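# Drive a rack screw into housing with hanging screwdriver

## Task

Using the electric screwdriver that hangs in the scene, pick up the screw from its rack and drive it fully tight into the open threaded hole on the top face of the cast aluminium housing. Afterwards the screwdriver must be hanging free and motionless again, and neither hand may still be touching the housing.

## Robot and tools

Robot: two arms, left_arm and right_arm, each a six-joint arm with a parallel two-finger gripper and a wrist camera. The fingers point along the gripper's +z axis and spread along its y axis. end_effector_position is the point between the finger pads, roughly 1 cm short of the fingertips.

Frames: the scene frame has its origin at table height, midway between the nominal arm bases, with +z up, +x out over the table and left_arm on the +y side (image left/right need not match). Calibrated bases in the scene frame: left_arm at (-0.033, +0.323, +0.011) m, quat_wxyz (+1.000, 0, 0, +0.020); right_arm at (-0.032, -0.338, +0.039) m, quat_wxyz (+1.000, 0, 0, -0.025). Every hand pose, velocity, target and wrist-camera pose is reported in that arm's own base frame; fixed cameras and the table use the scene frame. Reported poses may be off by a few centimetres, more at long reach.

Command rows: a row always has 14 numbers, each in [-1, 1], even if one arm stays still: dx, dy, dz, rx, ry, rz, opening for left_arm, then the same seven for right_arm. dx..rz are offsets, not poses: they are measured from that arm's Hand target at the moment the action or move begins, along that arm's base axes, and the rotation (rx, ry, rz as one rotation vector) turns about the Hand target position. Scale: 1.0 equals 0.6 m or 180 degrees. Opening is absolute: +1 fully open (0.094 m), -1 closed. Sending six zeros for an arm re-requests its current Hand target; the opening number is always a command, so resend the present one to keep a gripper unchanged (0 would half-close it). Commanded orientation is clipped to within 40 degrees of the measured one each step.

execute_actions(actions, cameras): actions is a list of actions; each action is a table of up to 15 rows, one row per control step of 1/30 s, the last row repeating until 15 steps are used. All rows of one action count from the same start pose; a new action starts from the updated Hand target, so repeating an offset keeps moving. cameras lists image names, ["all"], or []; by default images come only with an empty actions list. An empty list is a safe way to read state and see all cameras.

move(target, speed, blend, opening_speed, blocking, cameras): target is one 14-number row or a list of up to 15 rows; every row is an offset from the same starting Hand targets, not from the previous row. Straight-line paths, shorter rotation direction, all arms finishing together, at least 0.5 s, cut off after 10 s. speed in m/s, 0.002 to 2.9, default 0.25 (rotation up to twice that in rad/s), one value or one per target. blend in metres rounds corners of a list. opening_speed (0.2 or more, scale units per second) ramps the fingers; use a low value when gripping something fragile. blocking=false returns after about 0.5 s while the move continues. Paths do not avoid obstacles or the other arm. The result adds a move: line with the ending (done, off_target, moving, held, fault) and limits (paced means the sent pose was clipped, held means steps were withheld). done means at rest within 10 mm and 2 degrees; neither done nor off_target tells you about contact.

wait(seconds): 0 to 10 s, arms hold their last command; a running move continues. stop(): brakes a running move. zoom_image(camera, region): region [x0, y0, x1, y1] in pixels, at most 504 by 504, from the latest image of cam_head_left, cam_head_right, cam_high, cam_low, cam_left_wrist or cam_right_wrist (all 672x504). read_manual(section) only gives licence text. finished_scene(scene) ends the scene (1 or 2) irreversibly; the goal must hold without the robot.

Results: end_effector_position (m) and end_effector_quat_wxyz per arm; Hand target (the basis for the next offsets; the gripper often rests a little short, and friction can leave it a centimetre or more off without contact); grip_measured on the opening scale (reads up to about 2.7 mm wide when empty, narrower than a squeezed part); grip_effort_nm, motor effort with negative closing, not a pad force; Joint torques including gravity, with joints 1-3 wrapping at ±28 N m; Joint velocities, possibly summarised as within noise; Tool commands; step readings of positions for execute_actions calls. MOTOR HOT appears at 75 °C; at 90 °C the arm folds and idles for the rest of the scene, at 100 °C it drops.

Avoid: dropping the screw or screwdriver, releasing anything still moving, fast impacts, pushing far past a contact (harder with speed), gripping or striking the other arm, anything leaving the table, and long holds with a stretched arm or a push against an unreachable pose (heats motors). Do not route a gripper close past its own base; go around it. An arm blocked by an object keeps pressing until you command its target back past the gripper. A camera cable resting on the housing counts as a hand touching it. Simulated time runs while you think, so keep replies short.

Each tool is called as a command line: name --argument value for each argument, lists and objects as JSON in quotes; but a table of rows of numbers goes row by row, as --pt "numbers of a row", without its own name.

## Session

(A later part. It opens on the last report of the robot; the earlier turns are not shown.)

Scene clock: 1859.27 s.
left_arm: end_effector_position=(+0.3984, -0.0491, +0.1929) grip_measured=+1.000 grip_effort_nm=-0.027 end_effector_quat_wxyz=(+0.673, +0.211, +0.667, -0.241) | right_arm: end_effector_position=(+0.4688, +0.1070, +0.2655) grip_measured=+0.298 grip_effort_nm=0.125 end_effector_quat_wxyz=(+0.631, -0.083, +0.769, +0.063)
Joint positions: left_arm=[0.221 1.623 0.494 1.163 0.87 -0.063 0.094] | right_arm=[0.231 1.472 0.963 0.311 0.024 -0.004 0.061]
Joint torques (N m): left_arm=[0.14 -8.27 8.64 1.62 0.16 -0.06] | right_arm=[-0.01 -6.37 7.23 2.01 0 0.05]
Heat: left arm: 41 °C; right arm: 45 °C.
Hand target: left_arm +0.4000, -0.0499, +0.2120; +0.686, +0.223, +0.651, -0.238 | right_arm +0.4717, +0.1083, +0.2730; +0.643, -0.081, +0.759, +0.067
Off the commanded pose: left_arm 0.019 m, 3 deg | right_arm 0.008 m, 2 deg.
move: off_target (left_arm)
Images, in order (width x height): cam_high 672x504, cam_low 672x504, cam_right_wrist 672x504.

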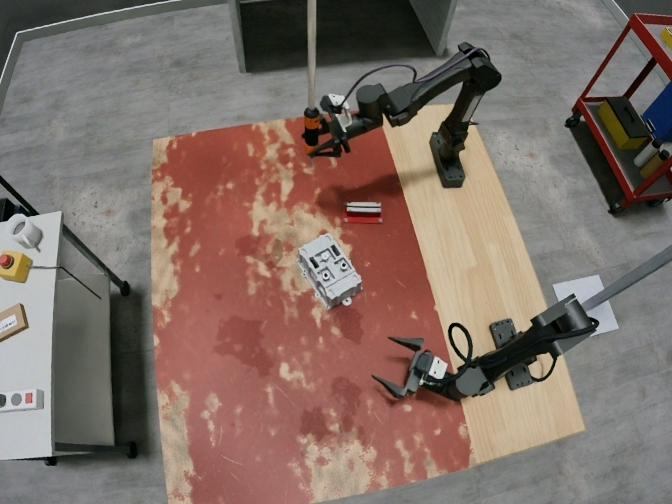

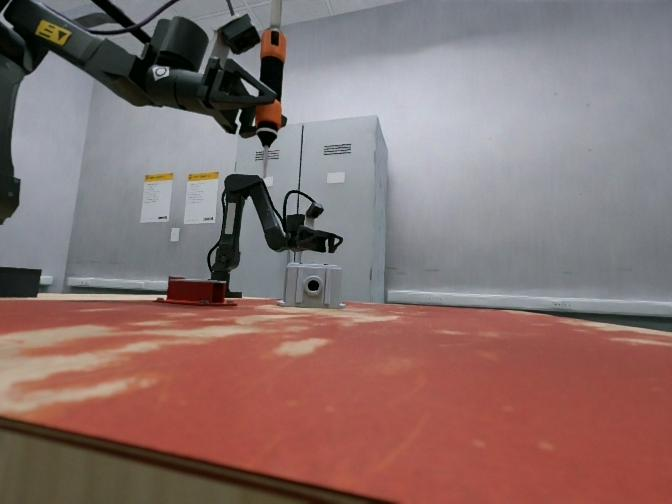

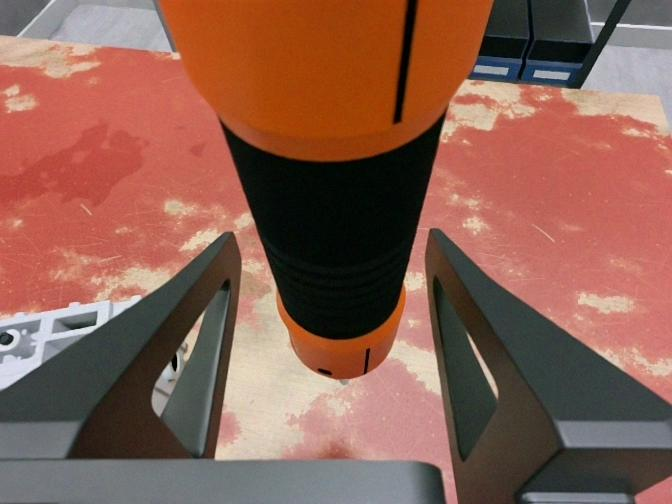

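move --pt "0 0 0 0 0 0 1 0 0 0 0 0 0 0.9" --pt "0 0 0 0 0 0 1 -0.22 -0.046 0.04 0 0 0 0.9" --speed 0.1 --cameras '["cam_right_wrist","cam_low","cam_high","cam_head_right"]'

zoom_image --camera "cam_low" --region '[200, 0, 340, 200]'

Scene clock: 1869.20 s.
left_arm: end_effector_position=(+0.3984, -0.0491, +0.1929) grip_measured=+1.000 grip_effort_nm=-0.027 end_effector_quat_wxyz=(+0.673, +0.211, +0.667, -0.241) | right_arm: end_effector_position=(+0.3427, +0.0813, +0.3004) grip_measured=+0.898 grip_effort_nm=0.120 end_effector_quat_wxyz=(+0.644, -0.085, +0.758, +0.067)
Joint positions: left_arm=[0.221 1.623 0.494 1.163 0.87 -0.063 0.094] | right_arm=[0.245 0.897 0.719 0.014 0.029 -0.003 0.089]
Joint torques (N m): left_arm=[0.14 -8.23 8.66 1.62 0.16 -0.05] | right_arm=[0.61 -3.15 5.75 1.64 0.13 0.07]
Heat: left arm: 41 °C; right arm: 45 °C.
Hand target: left_arm +0.4000, -0.0499, +0.2120; +0.686, +0.223, +0.651, -0.238 | right_arm +0.3397, +0.0808, +0.2970; +0.643, -0.081, +0.759, +0.067
Off the commanded pose: left_arm 0.019 m, 3 deg | right_arm 0.004 m, 0 deg.
move: off_target (left_arm)
Images, in order (width x height): cam_head_right 672x504, cam_high 672x504, cam_low 672x504, cam_right_wrist 672x504.

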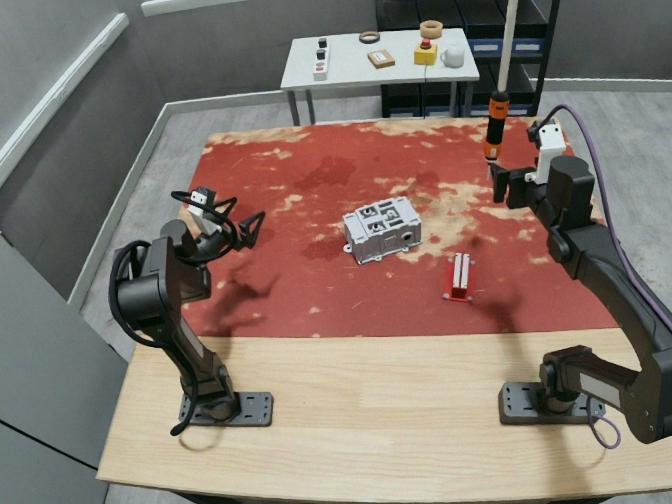

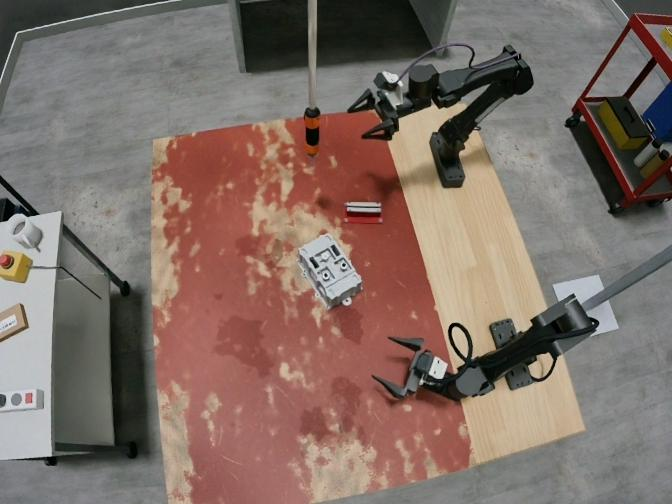

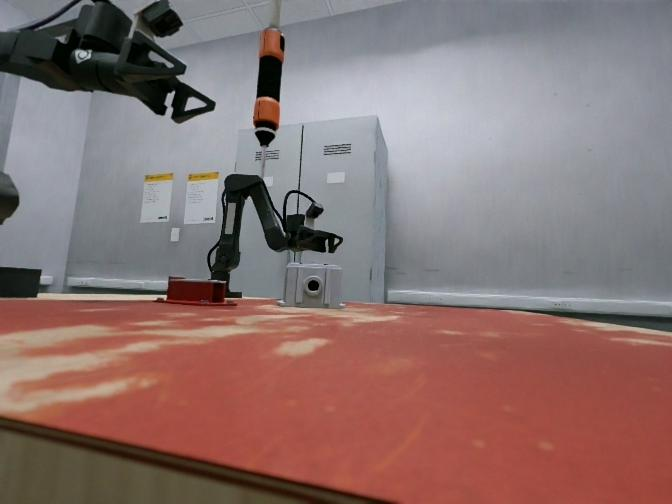

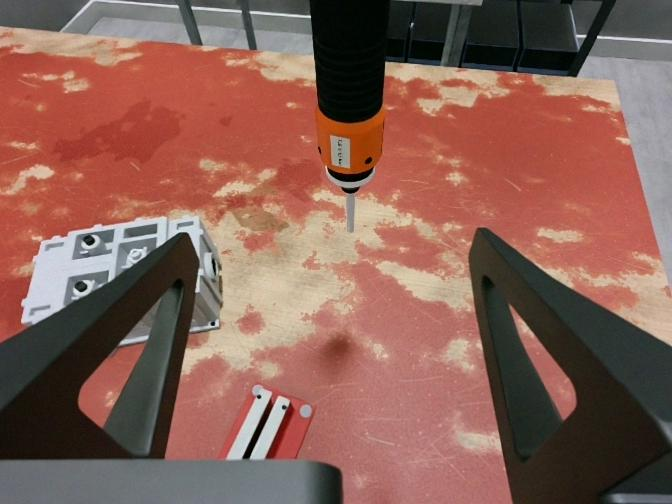

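Scaled by 2.520 from the camera's 672x504 image, which has a finer 960x720 frame.

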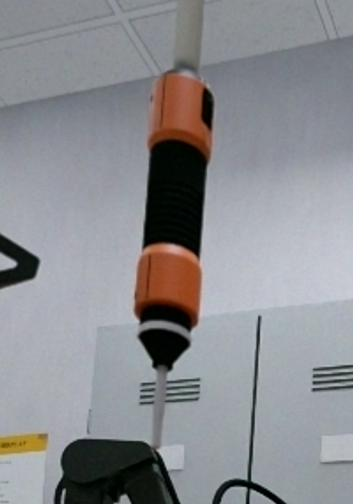

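wait --seconds 4 --cameras '["cam_right_wrist","cam_low"]'

zoom_image --camera "cam_right_wrist" --region '[20, 200, 230, 360]'

Scene clock: 1900.83 s.
left_arm: end_effector_position=(+0.3984, -0.0491, +0.1929) grip_measured=+1.000 grip_effort_nm=-0.017 end_effector_quat_wxyz=(+0.673, +0.211, +0.667, -0.241) | right_arm: end_effector_position=(+0.3427, +0.0812, +0.3001) grip_measured=+0.898 grip_effort_nm=0.125 end_effector_quat_wxyz=(+0.643, -0.084, +0.758, +0.067)
Joint positions: left_arm=[0.221 1.623 0.494 1.163 0.87 -0.063 0.094] | right_arm=[0.245 0.897 0.719 0.013 0.03 -0.002 0.089]
Joint torques (N m): left_arm=[0.17 -8.28 8.64 1.63 0.15 -0.04] | right_arm=[0.5 -2.82 5.82 1.7 0.14 0.05]
Heat: left arm: 41 °C; right arm: 44 °C.
Hand target: left_arm +0.4000, -0.0499, +0.2120; +0.686, +0.223, +0.651, -0.238 | right_arm +0.3397, +0.0808, +0.2970; +0.643, -0.081, +0.759, +0.067
Tool commands: left_gripper/opening=+1.0 right_gripper/opening=+0.9
Off the commanded pose: left_arm 0.019 m, 3 deg | right_arm 0.004 m, 0 deg.
wait: 4.00 s; at rest from the start
Images, in order (width x height): cam_low 672x504, cam_right_wrist 672x504.

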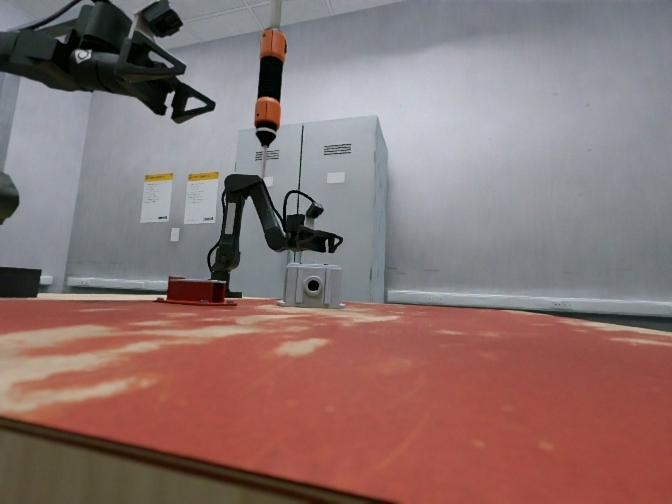

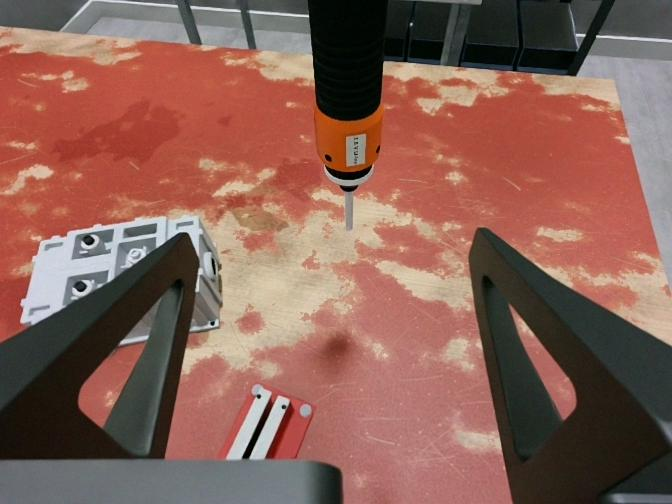

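Scaled by 2.400 from the camera's 672x504 image, which has a finer 960x720 frame.

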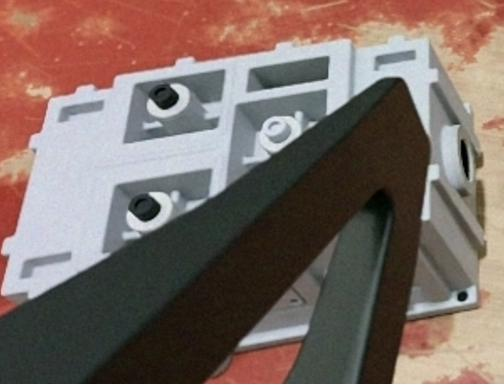

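move --target '[0,0,0,0,0,0,1, -0.0167,-0.1347,0.005,0.0197,-0.188,-0.0667,1]' --speed 0.15 --cameras '["cam_right_wrist"]'

Scene clock: 2005.90 s.
left_arm: end_effector_position=(+0.3984, -0.0491, +0.1929) grip_measured=+1.000 grip_effort_nm=-0.027 end_effector_quat_wxyz=(+0.673, +0.211, +0.667, -0.241) | right_arm: end_effector_position=(+0.3340, -0.0012, +0.2966) grip_measured=+0.998 grip_effort_nm=0.125 end_effector_quat_wxyz=(+0.833, +0.004, +0.553, -0.009)
Joint positions: left_arm=[0.221 1.623 0.494 1.163 0.87 -0.063 0.094] | right_arm=[0.004 1.132 0.217 1.313 0.02 -0.012 0.094]
Joint torques (N m): left_arm=[0.14 -8.24 8.69 1.62 0.16 -0.05] | right_arm=[-0.54 -1.87 4.57 1.87 -0.17 0.09]
Heat: left arm: 40 °C; right arm: 44 °C.
Hand target: left_arm +0.4000, -0.0499, +0.2120; +0.686, +0.223, +0.651, -0.238 | right_arm +0.3297, -0.0001, +0.3000; +0.841, +0.001, +0.541, -0.003
Off the commanded pose: left_arm 0.019 m, 3 deg | right_arm 0.006 m, 2 deg.
move: off_target (left_arm)
Images, in order (width x height): cam_right_wrist 672x504.

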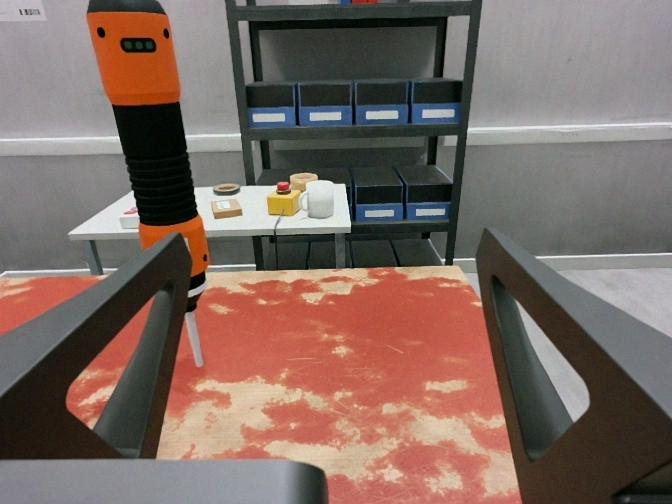

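move --target '[0,0,0,0,0,0,1, 0,0,0,0,0,0.1333,1]' --speed 0.15 --cameras '["cam_right_wrist"]'

move --target '[0,0,0,0,0,0,1, 0,0,0,0,0,-0.2667,1]' --speed 0.15 --cameras '["cam_right_wrist"]'

Scene clock: 2016.40 s.
left_arm: end_effector_position=(+0.3984, -0.0491, +0.1929) grip_measured=+1.000 grip_effort_nm=-0.017 end_effector_quat_wxyz=(+0.673, +0.211, +0.667, -0.241) | right_arm: end_effector_position=(+0.3348, -0.0024, +0.2699) grip_measured=+0.998 grip_effort_nm=0.125 end_effector_quat_wxyz=(+0.788, -0.079, +0.583, +0.182)
Joint positions: left_arm=[0.221 1.623 0.494 1.163 0.87 -0.063 0.094] | right_arm=[-0.346 1.312 0.239 1.477 -0.667 0.351 0.094]
Joint torques (N m): left_arm=[0.14 -8.27 8.68 1.62 0.17 -0.04] | right_arm=[-0.29 -2.82 7.75 2.3 0 0.11]
Heat: left arm: 40 °C; right arm: 45 °C.
Hand target: left_arm +0.4000, -0.0499, +0.2120; +0.686, +0.223, +0.651, -0.238 | right_arm +0.3297, -0.0001, +0.3000; +0.823, -0.111, +0.529, +0.172
Off the commanded pose: left_arm 0.019 m, 3 deg | right_arm 0.031 m, 8 deg.
joint sent to its limit (right arm) — joint 4 (wrist pitch), upper limit. The joint targets still meet the commanded pose.
move: off_target (left_arm, right_arm)
Images, in order (width x height): cam_right_wrist 672x504.

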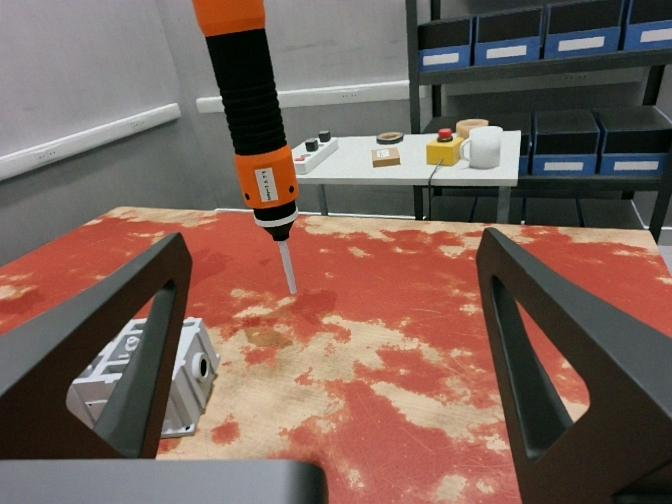

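Scene clock: 2019.90 s.
left_arm: end_effector_position=(+0.3984, -0.0491, +0.1929) grip_measured=+1.000 grip_effort_nm=-0.027 end_effector_quat_wxyz=(+0.673, +0.211, +0.667, -0.241) | right_arm: end_effector_position=(+0.3346, +0.0012, +0.2698) grip_measured=+0.998 grip_effort_nm=0.120 end_effector_quat_wxyz=(+0.785, +0.082, +0.583, -0.192)
Joint positions: left_arm=[0.221 1.623 0.494 1.163 0.87 -0.063 0.094] | right_arm=[0.342 1.317 0.244 1.477 0.679 -0.363 0.094]
Joint torques (N m): left_arm=[0.17 -8.27 8.62 1.64 0.16 -0.05] | right_arm=[0.17 -3 7.75 2.33 -0.04 0.06]
Heat: left arm: 40 °C; right arm: 45 °C.
Hand target: left_arm +0.4000, -0.0499, +0.2120; +0.686, +0.223, +0.651, -0.238 | right_arm +0.3297, -0.0001, +0.3001; +0.822, +0.114, +0.529, -0.178
Off the commanded pose: left_arm 0.019 m, 3 deg | right_arm 0.031 m, 9 deg.
joint sent to its limit (right arm) — joint 4 (wrist pitch), upper limit. The joint targets still meet the commanded pose.
move: off_target (left_arm, right_arm)
Images, in order (width x height): cam_right_wrist 672x504.

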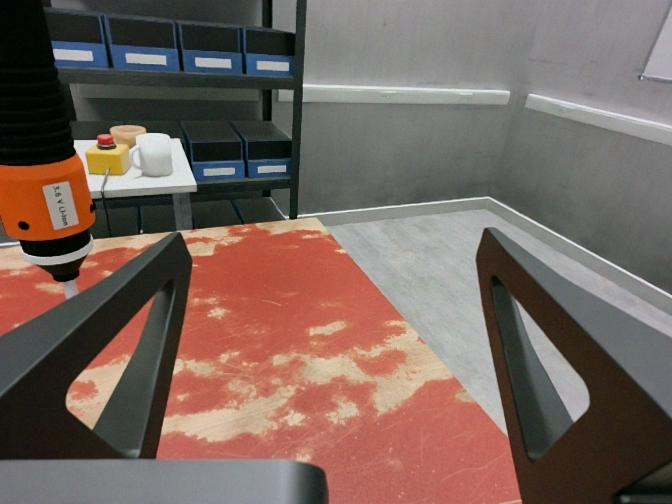

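move --target '[0,0,0,0,0,0,1, 0.0505,0.1335,0.0998,0.0232,0.2789,0.2045,1]' --speed 0.2 --cameras '["cam_right_wrist","cam_high"]'

Scene clock: 2129.83 s.
left_arm: end_effector_position=(+0.3984, -0.0491, +0.1929) grip_measured=+1.000 grip_effort_nm=-0.022 end_effector_quat_wxyz=(+0.673, +0.211, +0.667, -0.241) | right_arm: end_effector_position=(+0.3591, +0.0797, +0.3427) grip_measured=+0.998 grip_effort_nm=0.120 end_effector_quat_wxyz=(+0.519, -0.108, +0.845, +0.066)
Joint positions: left_arm=[0.221 1.623 0.494 1.163 0.87 -0.064 0.094] | right_arm=[0.187 1.153 1.3 -0.618 -0.06 -0.03 0.094]
Joint torques (N m): left_arm=[0.18 -8.21 8.62 1.62 0.16 -0.05] | right_arm=[-0.59 -3.21 10.19 1.54 -0.14 -0.04]
Heat: left arm: 39 °C; right arm: 51 °C.
Hand target: left_arm +0.4000, -0.0499, +0.2120; +0.686, +0.223, +0.651, -0.238 | right_arm +0.3601, +0.0801, +0.3599; +0.533, -0.110, +0.836, +0.070
Off the commanded pose: left_arm 0.019 m, 3 deg | right_arm 0.017 m, 2 deg.
move: off_target (left_arm, right_arm)
Images, in order (width x height): cam_high 672x504, cam_right_wrist 672x504.

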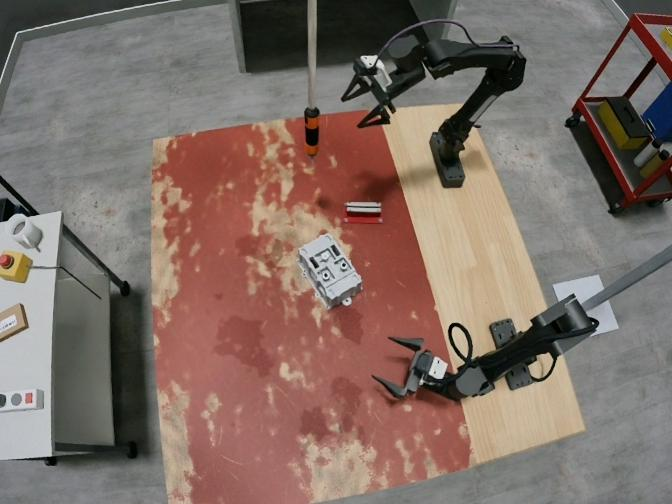

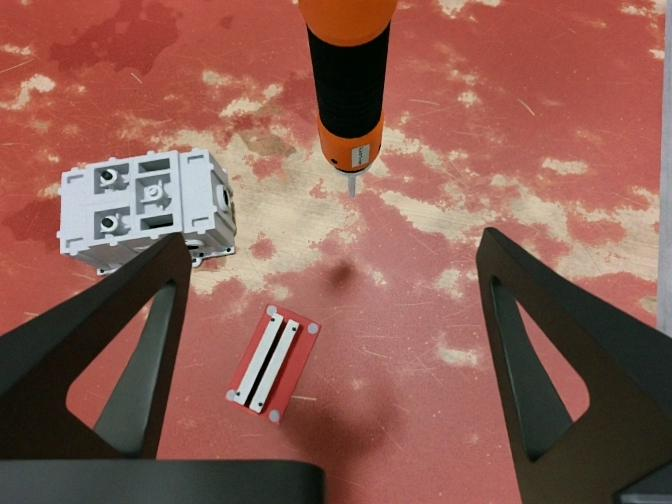

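finished_scene --scene 1

The scene is finished: the task was done.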